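# Insert the peg fully into the block hole inside the box

## Task

Seat the peg completely into the hole of the block that sits on the floor of the open box.

## Robot and tools

Robot: two seven-joint arms, left_arm and right_arm, each ending in a two-finger parallel gripper. The drives are weak, with limited torque and some backlash. The left arm sits on the +y side. Calibrated bases in the scene frame: left_arm at (+0.024, +0.295, 0) m, quat_wxyz (+1.000, 0, 0, +0.012); right_arm at (-0.022, -0.367, 0) m, quat_wxyz (+1.000, 0, 0, +0.021). A two-camera stand is fixed behind the arms.

Frame: the scene frame has its origin at table-top height, halfway between the nominal bases. +x points out over the table, +z points up, +y points toward the left arm. Arm names do not match image sides. Reported end_effector_position (m) and end_effector_quat_wxyz are in this frame and can be off by a few centimetres. The gripper's fingers point along its own +z and open and close along its own y. The reported point lies between the pads when closed; the fingertips extend about 19 mm past it when closed and about 6 mm when fully open.

Row layout, shared by execute_actions and move: one list of 16 numbers covering both arms, each in [-1, 1]. The first 8 are left_arm: dx, dy, dz, rx, ry, rz, gripper position, gripper speed. The last 8 are the same for right_arm. dx..rz are offsets, not poses. They are measured along the scene axes from that arm's Hand target as it stood when the action or move began, and rotation is about that point. The scale is 1.0 = 0.6 m for dx, dy, dz and 1.0 = 180 degrees for rx, ry, rz, which together form one rotation vector. Every row in an action counts from the same start, so sending the same offset again moves the arm further. All six zeros re-commands the current Hand target. Each step, the commanded orientation is clipped to within 32 degrees of the measured one. A large rotation can swing the elbow.

Gripper numbers are absolute commands, not offsets. position +1 is open (85 mm), 0 is about 45 mm, and -1 is closed; the mapping is not linear. speed -1 gives about 20 mm/s, 0 about 85 mm/s and +1 about 150 mm/s. A faster close from a centimetre or more wider grips harder, up to about 240 N per pad; a slow close gives about 100 N. A 0 is itself a command, so to leave a gripper unchanged, resend its last position and speed. To grip, command a position narrower than the object and hold it there. To release, command a few millimetres wider than the object.

execute_actions(actions, cameras): actions is a list of actions. Each action holds up to 15 rows, one per 1/30 s step, and the last row repeats to fill 15 steps. Images are returned only when actions is empty or cameras names them. An empty list also returns a full status.

move(target, speed, blend, blocking, cameras): target is one row, or up to 15 rows, all counted from the same starting Hand targets. speed is m/s from 0.002 to 0.5 (default 0.25), either one value or one per target. blend is a corner radius in m; 0 means stop at each target. Paths run straight, with no collision avoidance, and are capped at 10 s. The result ends with a move: line giving the outcome (done, off_target, moving, held, fault) and any limits (paced = clipped, held = steps withheld). A faster move lags and strays more.

wait(seconds 0-10) lets the scene run. stop brakes a running move, but the fingers continue. zoom_image(camera cam_head_left or cam_head_right, region [x0,y0,x1,y1], at most 504 px per side) enlarges part of the newest image from that camera. clear_fault(arm) clears a reported torque fault on that arm. finished_scene(scene) ends the scene permanently. The peg must already be fully seated and stay put with no robot holding it.

Cameras: cam_head_left and cam_head_right, each 896x504. Approximate pinhole focal length is about 420 px, principal point near (448, 248), with strong radial distortion.

Reading results: Hand target is the last commanded pose after clipping, and the next offsets start from it. The gripper often rests a little short of it; send the missing distance as an offset. Gripper fields: position_measured_pct is roughly 50 - 50*position. object_status is 0 moving, 1 blocked opening, 2 stopped on an object before its target (a firm grip), 3 at its target or pads met (empty or soft grip). Keep the command unchanged for about 1.3 s before trusting the status. motor_current_ma is about 1000 when stopped on an object and near 0 in free air. Flange force is the external force on the gripper, along the gripper's own axes, and includes the weight of a held part. It is noisy, and a call that sends rows drops it. Joint torques are positive toward increasing joint angle. Step readings list intermediate positions for action calls only. MOTOR HOT appears at 60 °C; at 75 °C the arm sags and stops for 30-60 s.

Limits: joint speed about 1.19 rad/s for the first four joints and 1.04 rad/s for the wrist joints. Motor torque is only about 24-59 N m. Elbow range is ±2.580 rad and wrist pitch ±2.100 rad.

Avoid: the arms are stiff, so commanding even a few mm past a firm contact presses hard. To end a push, command back past the gripper. Fast moves into anything, or letting the peg fall or leave the table, are penalised or fatal. Releasing a moving part is also penalised. Do not squeeze hard on a part that still rests on something, twist or yank a held part, or bump the arms together. Closing a gripper on the other gripper's fingers also counts as pressing between the arms. The clearance check may hold commands that bring the arms close. Exceeding a joint's torque sensor limit, or straying 5 degrees from the plan, triggers a fault that needs clear_fault. Holding loads or staying stretched out heats the motors. Loose objects may be nudged occasionally, and time spent thinking lets the scene run on.

Each tool is called after ">>>" as name([rows], argument=value, ...), one row to a line, values as JSON.

## Session

>>> execute_actions(actions=[])

>>> zoom_image(camera="cam_head_left", region=[310, 270, 520, 420])

Scene clock: 0.00 s.
left_arm: end_effector_position=(+0.6266, +0.5252, +0.2897) position_measured_pct=0.0 object_status=3 motor_current_ma=0 end_effector_quat_wxyz=(-0.045, +0.886, +0.453, +0.093) | right_arm: end_effector_position=(+0.7408, -0.4670, +0.3603) position_measured_pct=0.0 object_status=3 motor_current_ma=0 end_effector_quat_wxyz=(-0.074, +0.951, -0.126, +0.274)
Joint positions: left_arm=[-0.546 0.762 0.561 0.89 -0.522 1.425 -0.758] | right_arm=[0.418 0.83 -0.715 0.664 0.465 1.187 4.406]
Joint velocities: within noise
Joint torques (N m): no reading
Motor temperatures (°C): left_arm=[34 33 31 31 39 36 40] | right_arm=[32 31 28 33 40 35 38]
Flange force (N): no reading
Hand target: left_arm +0.6266, +0.5252, +0.2897; -0.045, +0.886, +0.453, +0.093 | right_arm +0.7408, -0.4670, +0.3603; -0.074, +0.951, -0.126, +0.274
Tool commands: left_gripper/position=+1.0 left_gripper/speed=+1.0 right_gripper/position=+1.0 right_gripper/speed=+1.0

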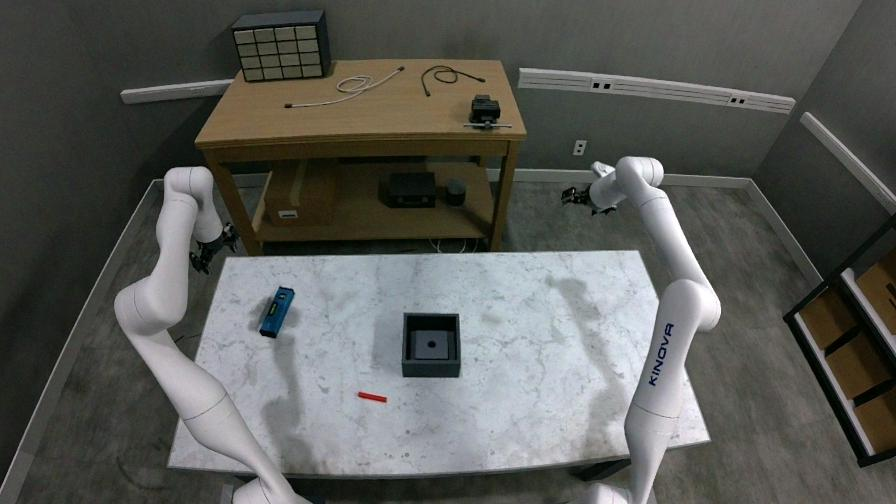

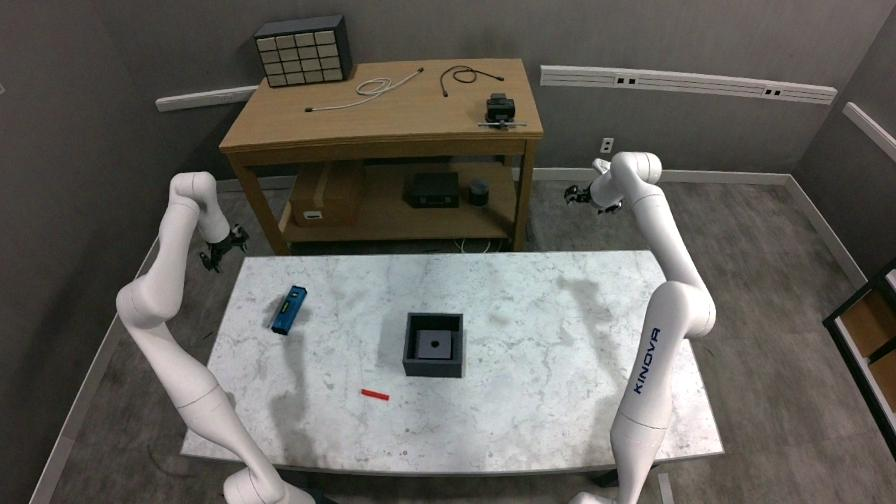

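Scaled by 2.400.

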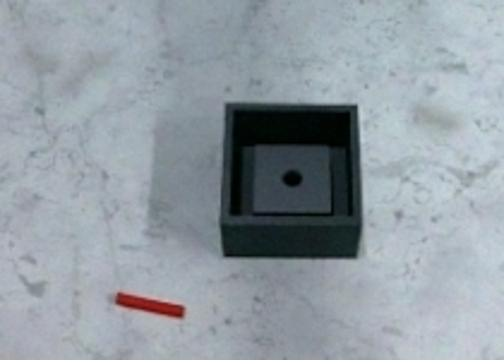

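>>> move(target=[0,0,0,0,0,0,1,1,-0.6563,0.6117,-0.18,-0.0185,-0.108,0.484,0,1], speed=0.4)

>>> move(target=[0,0,0,0,0,0,1,1,0,0.3235,-0.333,0,0,0,0,1], speed=0.25, cameras=["cam_head_left","cam_head_right"])

>>> zoom_image(camera="cam_head_left", region=[330, 350, 430, 425])

>>> zoom_image(camera="cam_head_right", region=[330, 350, 430, 425])

Scene clock: 34.43 s.
left_arm: end_effector_position=(+0.6266, +0.5252, +0.2897) position_measured_pct=0.0 object_status=3 motor_current_ma=0 end_effector_quat_wxyz=(-0.045, +0.886, +0.453, +0.093) | right_arm: end_effector_position=(+0.3471, -0.1000, +0.2523) position_measured_pct=49.8 object_status=3 motor_current_ma=0 end_effector_quat_wxyz=(-0.235, +0.723, +0.580, +0.293)
Joint positions: left_arm=[-0.546 0.762 0.561 0.89 -0.522 1.425 -0.758] | right_arm=[0.8 0.662 -1.486 2.069 0.261 0.428 5.358]
Joint torques (N m): left_arm=[-0.34 -23.48 3.53 -8.99 -0.8 -0.19 0.25] | right_arm=[1.21 -9.01 -6.69 -8.1 0.12 -1.35 -0.06]
Flange force (N): left_arm=[1.1 1.3 2.1] | right_arm=[1.4 -2.0 8.0]
Hand target: left_arm +0.6266, +0.5252, +0.2897; -0.045, +0.886, +0.453, +0.093 | right_arm +0.3471, -0.1000, +0.2523; -0.235, +0.723, +0.580, +0.293
Off the commanded pose: left_arm 0.000 m, 0 deg | right_arm 0.000 m, 0 deg.
move: done

Scene clock: 36.40 s.
left_arm: end_effector_position=(+0.6266, +0.5252, +0.2897) position_measured_pct=0.0 object_status=3 motor_current_ma=0 end_effector_quat_wxyz=(-0.045, +0.886, +0.453, +0.093) | right_arm: end_effector_position=(+0.3471, +0.0941, +0.0525) position_measured_pct=49.8 object_status=3 motor_current_ma=0 end_effector_quat_wxyz=(-0.235, +0.723, +0.580, +0.293)
Joint positions: left_arm=[-0.546 0.762 0.561 0.89 -0.522 1.425 -0.758] | right_arm=[-0.288 0.89 -0.57 1.985 0.307 -0.254 5.167]
Joint torques (N m): left_arm=[-0.4 -23.5 3.53 -9.02 -0.79 -0.13 0.24] | right_arm=[1.16 -17.9 -5.56 -4.82 0.79 -1.61 -0.06]
Flange force (N): left_arm=[0.9 1.3 2.3] | right_arm=[0.3 -8.6 1.7]
Hand target: left_arm +0.6266, +0.5252, +0.2897; -0.045, +0.886, +0.453, +0.093 | right_arm +0.3471, +0.0941, +0.0525; -0.235, +0.723, +0.580, +0.293
Off the commanded pose: left_arm 0.000 m, 0 deg | right_arm 0.000 m, 0 deg.
move: done

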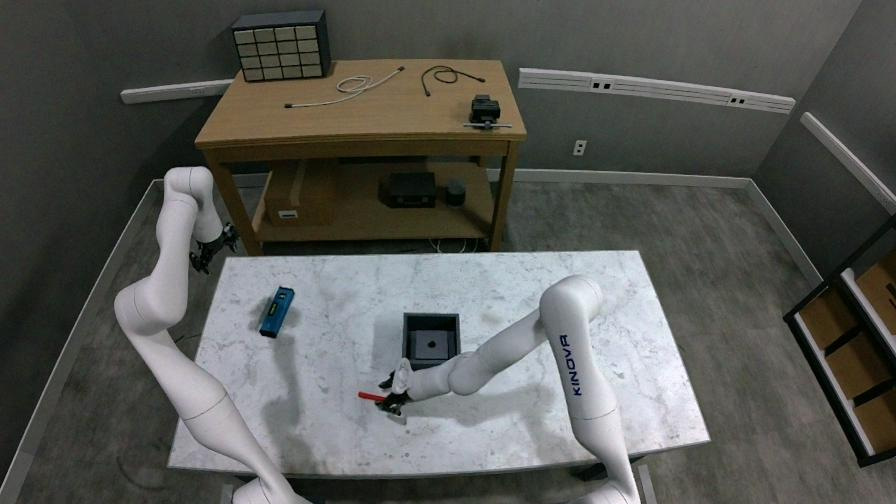

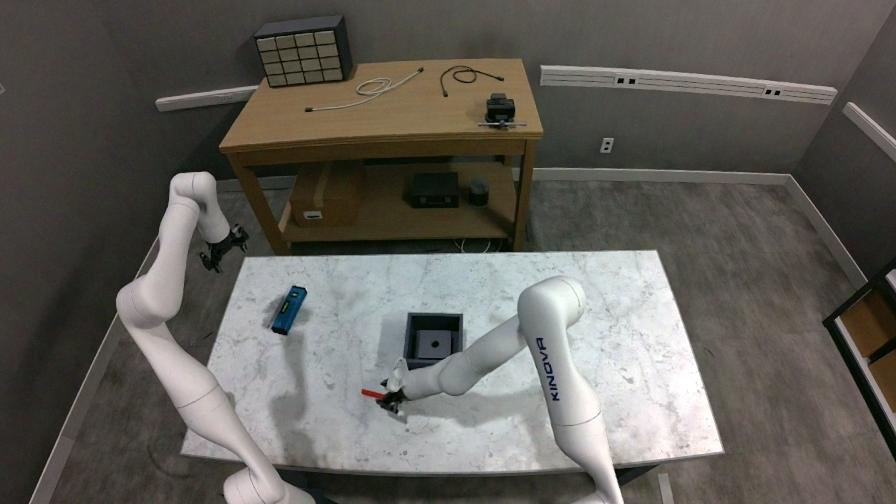

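Scaled by 5.040.

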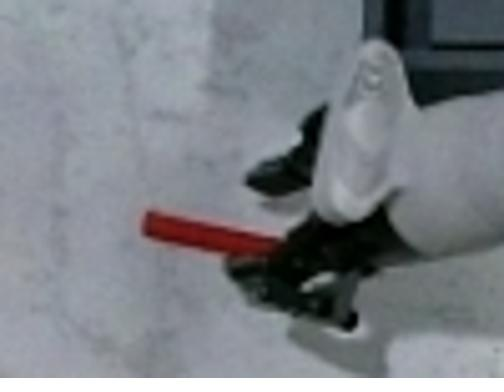

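Scaled by 5.040.

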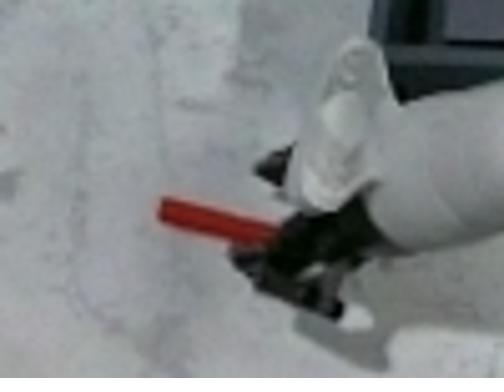

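>>> move([
  [0,0,0,0,0,0,1,1,0.015,0,-0.02,0,0,0,-0.2,0.5],
  [0,0,0,0,0,0,1,1,0.015,0,-0.0465,0,0,0,-0.2,0.5],
  [0,0,0,0,0,0,1,1,0.015,0,-0.0455,0,0,0,-1,-0.6],
], speed=[0.1,0.05,0.05], cameras=["cam_head_left"])

>>> zoom_image(camera="cam_head_left", region=[330, 350, 430, 425])

Scene clock: 49.50 s.
left_arm: end_effector_position=(+0.6266, +0.5252, +0.2897) position_measured_pct=0.0 object_status=3 motor_current_ma=0 end_effector_quat_wxyz=(-0.045, +0.886, +0.453, +0.093) | right_arm: end_effector_position=(+0.3561, +0.0941, +0.0252) position_measured_pct=86.1 object_status=0 motor_current_ma=1000 end_effector_quat_wxyz=(-0.235, +0.723, +0.580, +0.293)
Joint positions: left_arm=[-0.546 0.762 0.561 0.89 -0.522 1.425 -0.758] | right_arm=[-0.29 0.961 -0.549 1.956 0.328 -0.285 5.189]
Joint torques (N m): left_arm=[-0.41 -23.45 3.54 -9.07 -0.84 -0.17 0.25] | right_arm=[-0.41 -12.58 -3.97 -1.69 0.74 0.43 -0.08]
Flange force (N): left_arm=[0.6 1.1 2.2] | right_arm=[7.0 -6.3 -9.0]
Hand target: left_arm +0.6266, +0.5252, +0.2897; -0.045, +0.886, +0.453, +0.093 | right_arm +0.3561, +0.0941, +0.0252; -0.235, +0.723, +0.580, +0.293
Off the commanded pose: left_arm 0.000 m, 0 deg | right_arm 0.000 m, 0 deg.
move: done
Images, in order (width x height): cam_head_left 896x504.

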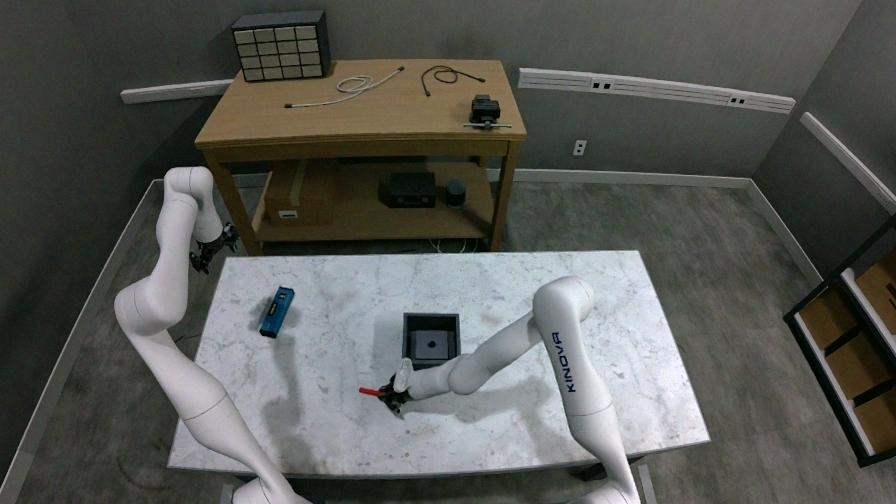

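Scaled by 5.040.

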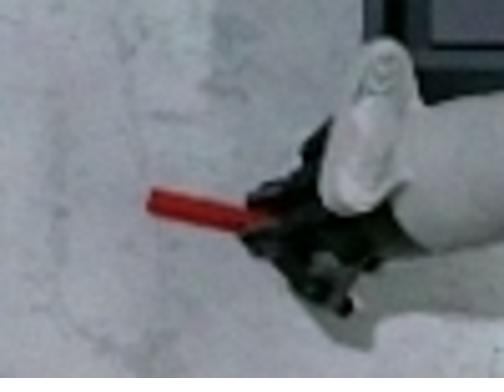

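>>> move([
  [0,0,0,0,0,0,1,1,0,0,0.33,0,0,0,-1,-0.6],
  [0,0,0,0,0,0,1,1,0.228,-0.2575,0.31,0.147,0.691,-0.706,-1,-0.6],
  [0,0,0,0,0,0,1,1,0.228,-0.2575,0.185,0.147,0.691,-0.706,-1,-0.6],
], speed=[0.25,0.4,0.15], blend=[0.03,0.005,0], cameras=["cam_head_left","cam_head_right"])

>>> zoom_image(camera="cam_head_left", region=[400, 300, 464, 380])

>>> zoom_image(camera="cam_head_right", region=[400, 300, 464, 380])

Scene clock: 65.13 s.
left_arm: end_effector_position=(+0.6266, +0.5252, +0.2897) position_measured_pct=0.0 object_status=3 motor_current_ma=0 end_effector_quat_wxyz=(-0.045, +0.886, +0.453, +0.093) | right_arm: end_effector_position=(+0.4929, -0.0604, +0.1362) position_measured_pct=86.1 object_status=2 motor_current_ma=1000 end_effector_quat_wxyz=(+0.302, -0.580, +0.715, +0.248)
Joint positions: left_arm=[-0.546 0.762 0.561 0.89 -0.522 1.425 -0.758] | right_arm=[0.117 0.781 -0.49 1.722 -0.887 0.496 3.461]
Joint torques (N m): left_arm=[-0.38 -23.48 3.56 -8.98 -0.81 -0.2 0.25] | right_arm=[1.13 -18.58 -4.98 -7.13 -0.27 0.95 -0.05]
Flange force (N): left_arm=[1.2 1.5 2.0] | right_arm=[-2.9 2.4 -0.3]
Hand target: left_arm +0.6266, +0.5252, +0.2897; -0.045, +0.886, +0.453, +0.093 | right_arm +0.4929, -0.0604, +0.1362; +0.302, -0.580, +0.715, +0.248
Off the commanded pose: left_arm 0.000 m, 0 deg | right_arm 0.000 m, 0 deg.
move: done

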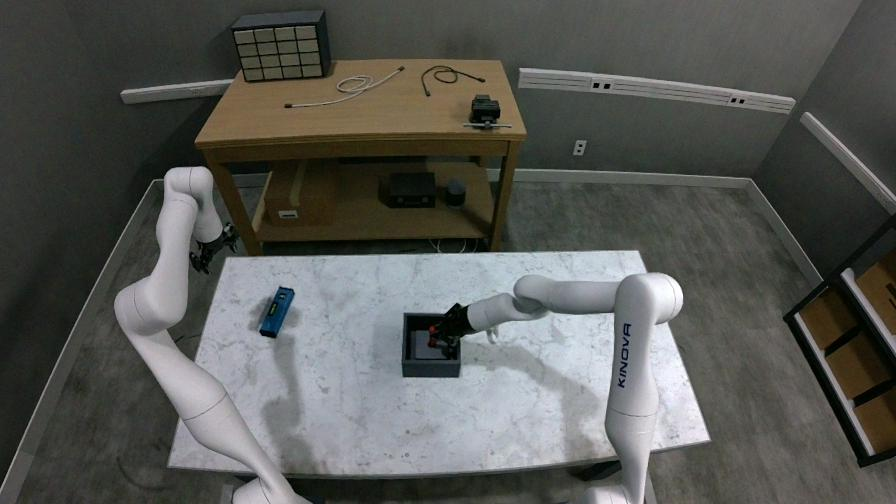

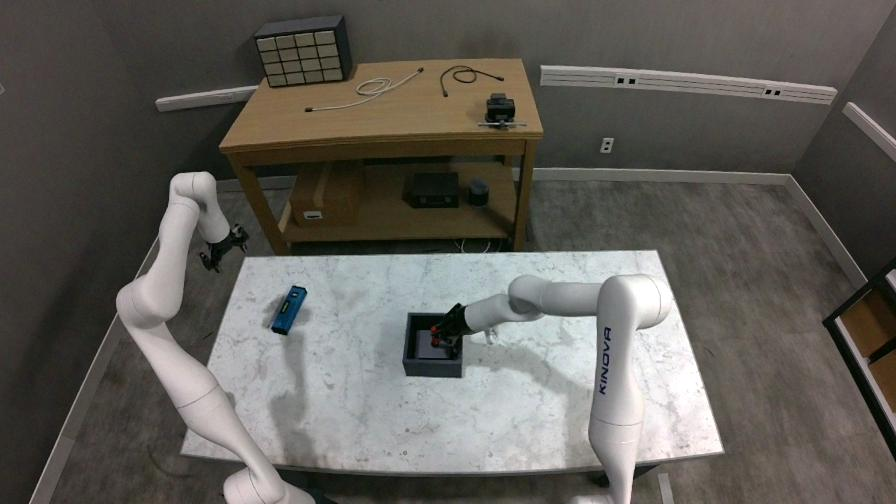

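Scaled by 6.300.

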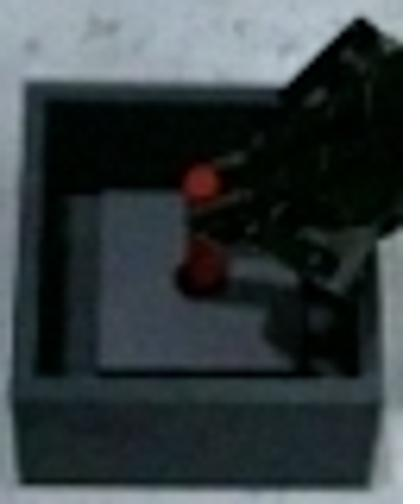

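Scaled by 6.300.

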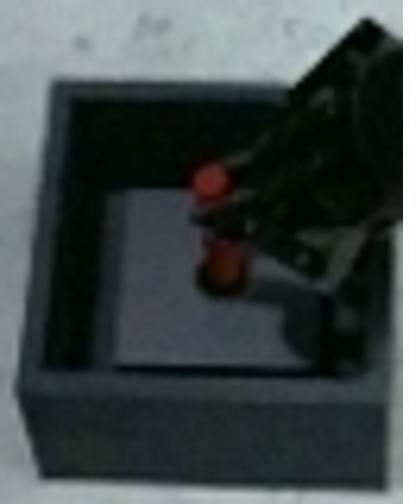

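>>> move(target=[0,0,0,0,0,0,1,1,0.005,0.0015,-0.025,0,0,0,-1,-0.6], speed=0.06, cameras=["cam_head_left","cam_head_right"])

>>> zoom_image(camera="cam_head_left", region=[412, 315, 452, 365])

>>> zoom_image(camera="cam_head_right", region=[412, 315, 452, 365])

Scene clock: 81.20 s.
left_arm: end_effector_position=(+0.6266, +0.5252, +0.2897) position_measured_pct=0.0 object_status=3 motor_current_ma=0 end_effector_quat_wxyz=(-0.045, +0.886, +0.453, +0.093) | right_arm: end_effector_position=(+0.4958, -0.0595, +0.1212) position_measured_pct=86.1 object_status=2 motor_current_ma=1000 end_effector_quat_wxyz=(+0.302, -0.580, +0.715, +0.248)
Joint positions: left_arm=[-0.546 0.762 0.561 0.89 -0.522 1.425 -0.758] | right_arm=[0.121 0.817 -0.501 1.717 -0.893 0.471 3.49]
Joint torques (N m): left_arm=[-0.37 -23.47 3.57 -9.05 -0.79 -0.21 0.26] | right_arm=[2.14 -19.36 -4.28 -10.54 -0.61 -0.98 0.08]
Flange force (N): left_arm=[0.9 1.2 2.2] | right_arm=[-1.6 8.9 -4.5]
Hand target: left_arm +0.6266, +0.5252, +0.2897; -0.045, +0.886, +0.453, +0.093 | right_arm +0.4959, -0.0595, +0.1212; +0.302, -0.580, +0.715, +0.248
Off the commanded pose: left_arm 0.000 m, 0 deg | right_arm 0.000 m, 0 deg.
move: done

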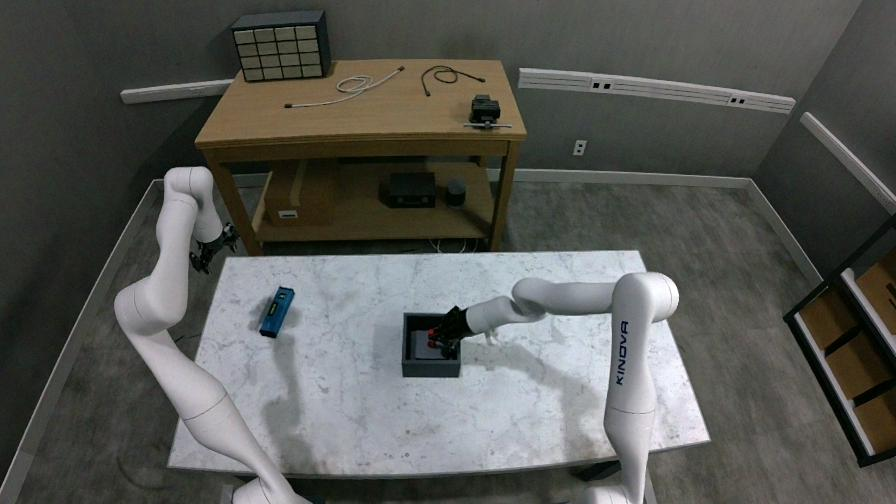

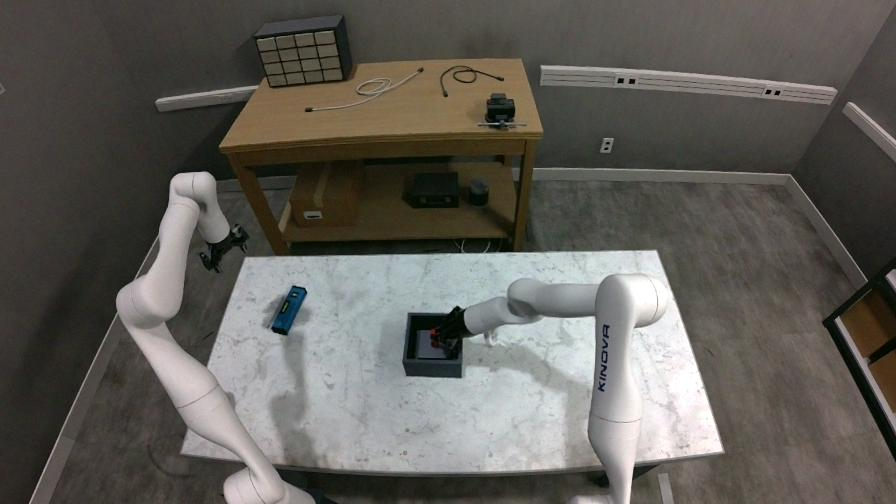

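Scaled by 10.080.

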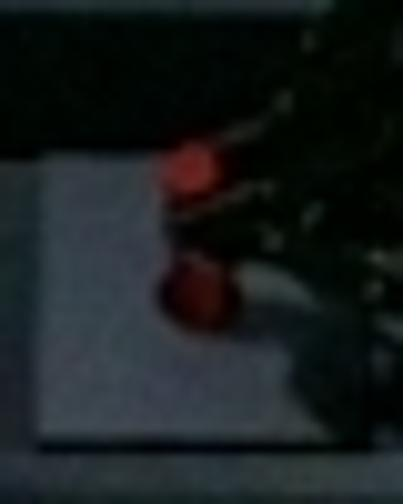

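Scaled by 10.080.

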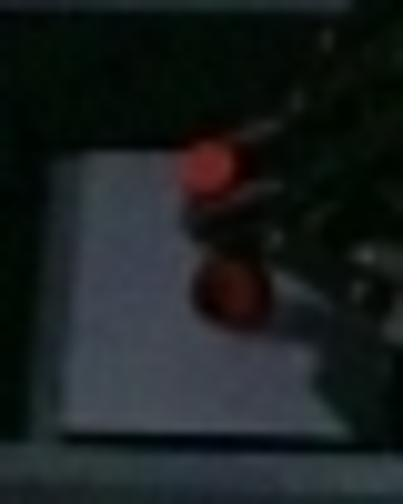

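>>> move(target=[0,0,0,0,0,0,1,1,0,0.001,-0.01,0,0,0,-1,-0.6], speed=0.04)

Scene clock: 86.07 s.
left_arm: end_effector_position=(+0.6266, +0.5252, +0.2897) position_measured_pct=0.0 object_status=3 motor_current_ma=0 end_effector_quat_wxyz=(-0.045, +0.886, +0.453, +0.093) | right_arm: end_effector_position=(+0.4959, -0.0589, +0.1152) position_measured_pct=86.1 object_status=2 motor_current_ma=1000 end_effector_quat_wxyz=(+0.302, -0.580, +0.715, +0.248)
Joint positions: left_arm=[-0.546 0.762 0.561 0.89 -0.522 1.425 -0.758] | right_arm=[0.124 0.831 -0.508 1.719 -0.898 0.458 3.503]
Joint torques (N m): left_arm=[-0.39 -23.42 3.54 -9.06 -0.76 -0.18 0.27] | right_arm=[1.39 -19.28 -5.19 -10.6 -0.73 -0.79 0.27]
Flange force (N): left_arm=[0.7 1.1 2.2] | right_arm=[-1.5 8.1 -6.2]
Hand target: left_arm +0.6266, +0.5252, +0.2897; -0.045, +0.886, +0.453, +0.093 | right_arm +0.4959, -0.0589, +0.1152; +0.302, -0.580, +0.715, +0.248
Off the commanded pose: left_arm 0.000 m, 0 deg | right_arm 0.000 m, 0 deg.
move: done

>>> move([
  [0,0,0,0,0,0,1,1,-0.0025,0,-0.02,0,0,0,-1,-0.6],
  [0,0,0,0,0,0,1,1,-0.0025,0,-0.0545,0,0,0,-1,-0.6],
], speed=0.05, blend=[0.005,0])

Scene clock: 92.90 s.
left_arm: end_effector_position=(+0.6266, +0.5252, +0.2897) position_measured_pct=0.0 object_status=3 motor_current_ma=0 end_effector_quat_wxyz=(-0.045, +0.886, +0.453, +0.093) | right_arm: end_effector_position=(+0.4943, -0.0589, +0.0825) position_measured_pct=86.1 object_status=2 motor_current_ma=1000 end_effector_quat_wxyz=(+0.302, -0.580, +0.715, +0.248)
Joint positions: left_arm=[-0.546 0.762 0.561 0.89 -0.522 1.425 -0.758] | right_arm=[0.149 0.908 -0.551 1.731 -0.92 0.389 3.583]
Joint torques (N m): left_arm=[-0.36 -23.42 3.51 -9.03 -0.81 -0.19 0.24] | right_arm=[0.28 -9.84 -0.19 -7.15 0.64 -3.26 0.23]
Flange force (N): left_arm=[0.8 1.1 2.1] | right_arm=[-13.4 11.9 -25.9]
Hand target: left_arm +0.6266, +0.5252, +0.2897; -0.045, +0.886, +0.453, +0.093 | right_arm +0.4944, -0.0589, +0.0825; +0.302, -0.580, +0.715, +0.248
Off the commanded pose: left_arm 0.000 m, 0 deg | right_arm 0.000 m, 0 deg.
move: done

>>> move([
  [0,0,0,0,0,0,1,1,0,0,0.002,0,0,0,-0.4,-0.5],
  [0,0,0,0,0,0,1,1,-0.012,-0.07,0.09,0,0,0,-0.4,-0.5],
  [0,0,0,0,0,0,1,1,0.005,0.0235,0.05,0,0,0,-1,0],
  [0,0,0,0,0,0,1,1,0.005,0.0235,0.0155,0,0,0,-1,0],
], speed=[0.05,0.15,0.15,0.04])

>>> move(target=[0,0,0,0,0,0,1,1,0,-0.05,0.15,0,0,0,-1,0], speed=0.25, cameras=["cam_head_left"])

>>> zoom_image(camera="cam_head_left", region=[400, 310, 464, 360])

Scene clock: 103.47 s.
left_arm: end_effector_position=(+0.6266, +0.5252, +0.2897) position_measured_pct=0.0 object_status=3 motor_current_ma=0 end_effector_quat_wxyz=(-0.045, +0.886, +0.453, +0.093) | right_arm: end_effector_position=(+0.4974, -0.0448, +0.0918) position_measured_pct=98.7 object_status=3 motor_current_ma=1000 end_effector_quat_wxyz=(+0.302, -0.580, +0.715, +0.248)
Joint positions: left_arm=[-0.546 0.762 0.561 0.89 -0.522 1.425 -0.758] | right_arm=[0.112 0.893 -0.539 1.709 -0.906 0.397 3.531]
Joint torques (N m): left_arm=[-0.35 -23.52 3.55 -9.02 -0.81 -0.2 0.27] | right_arm=[5.68 -8.21 5.33 0.21 2.26 -1.91 0.09]
Flange force (N): left_arm=[1.2 1.3 2.1] | right_arm=[-25.9 3.5 -9.7]
Hand target: left_arm +0.6266, +0.5252, +0.2897; -0.045, +0.886, +0.453, +0.093 | right_arm +0.4974, -0.0448, +0.0918; +0.302, -0.580, +0.715, +0.248
Off the commanded pose: left_arm 0.000 m, 0 deg | right_arm 0.000 m, 0 deg.
move: done

Scene clock: 104.47 s.
left_arm: end_effector_position=(+0.6266, +0.5252, +0.2897) position_measured_pct=0.0 object_status=3 motor_current_ma=0 end_effector_quat_wxyz=(-0.045, +0.886, +0.453, +0.093) | right_arm: end_effector_position=(+0.4974, -0.0748, +0.1817) position_measured_pct=98.7 object_status=3 motor_current_ma=1000 end_effector_quat_wxyz=(+0.302, -0.580, +0.715, +0.248)
Joint positions: left_arm=[-0.546 0.762 0.561 0.89 -0.522 1.425 -0.758] | right_arm=[0.126 0.692 -0.453 1.684 -0.821 0.611 3.35]
Joint torques (N m): left_arm=[-0.37 -23.49 3.51 -9.04 -0.8 -0.16 0.24] | right_arm=[1.18 -18.39 -4.33 -7.85 -0.53 0.63 -0.14]
Flange force (N): left_arm=[0.8 1.2 2.3] | right_arm=[-2.0 2.5 0.6]
Hand target: left_arm +0.6266, +0.5252, +0.2897; -0.045, +0.886, +0.453, +0.093 | right_arm +0.4974, -0.0748, +0.1818; +0.302, -0.580, +0.715, +0.248
Off the commanded pose: left_arm 0.000 m, 0 deg | right_arm 0.000 m, 0 deg.
move: done
Images, in order (width x height): cam_head_left 896x504.

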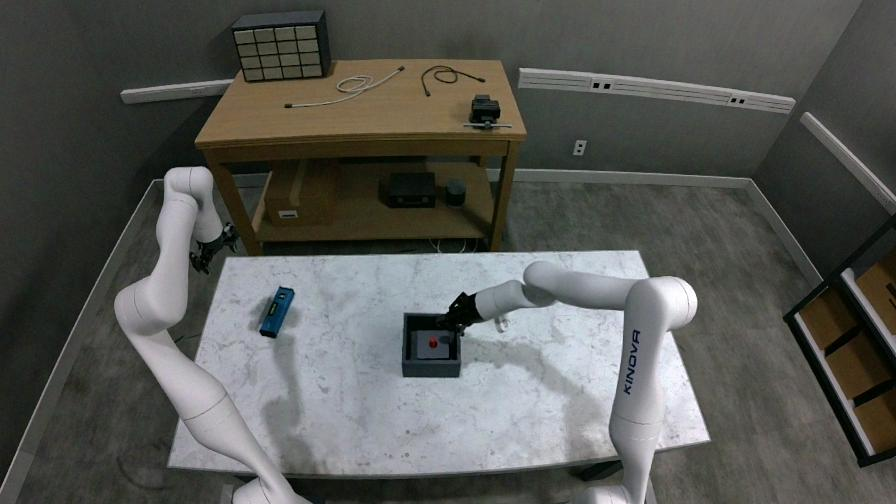

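Scaled by 7.875.

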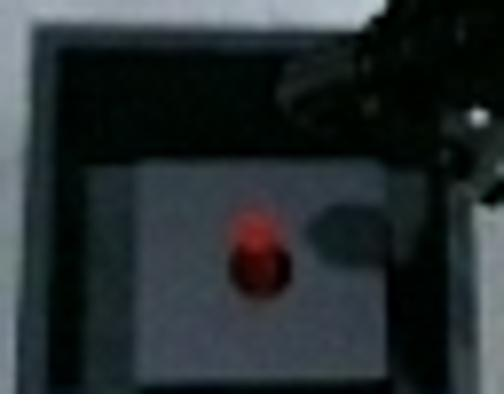

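>>> finished_scene(scene=3)

The scene is finished: the task was done.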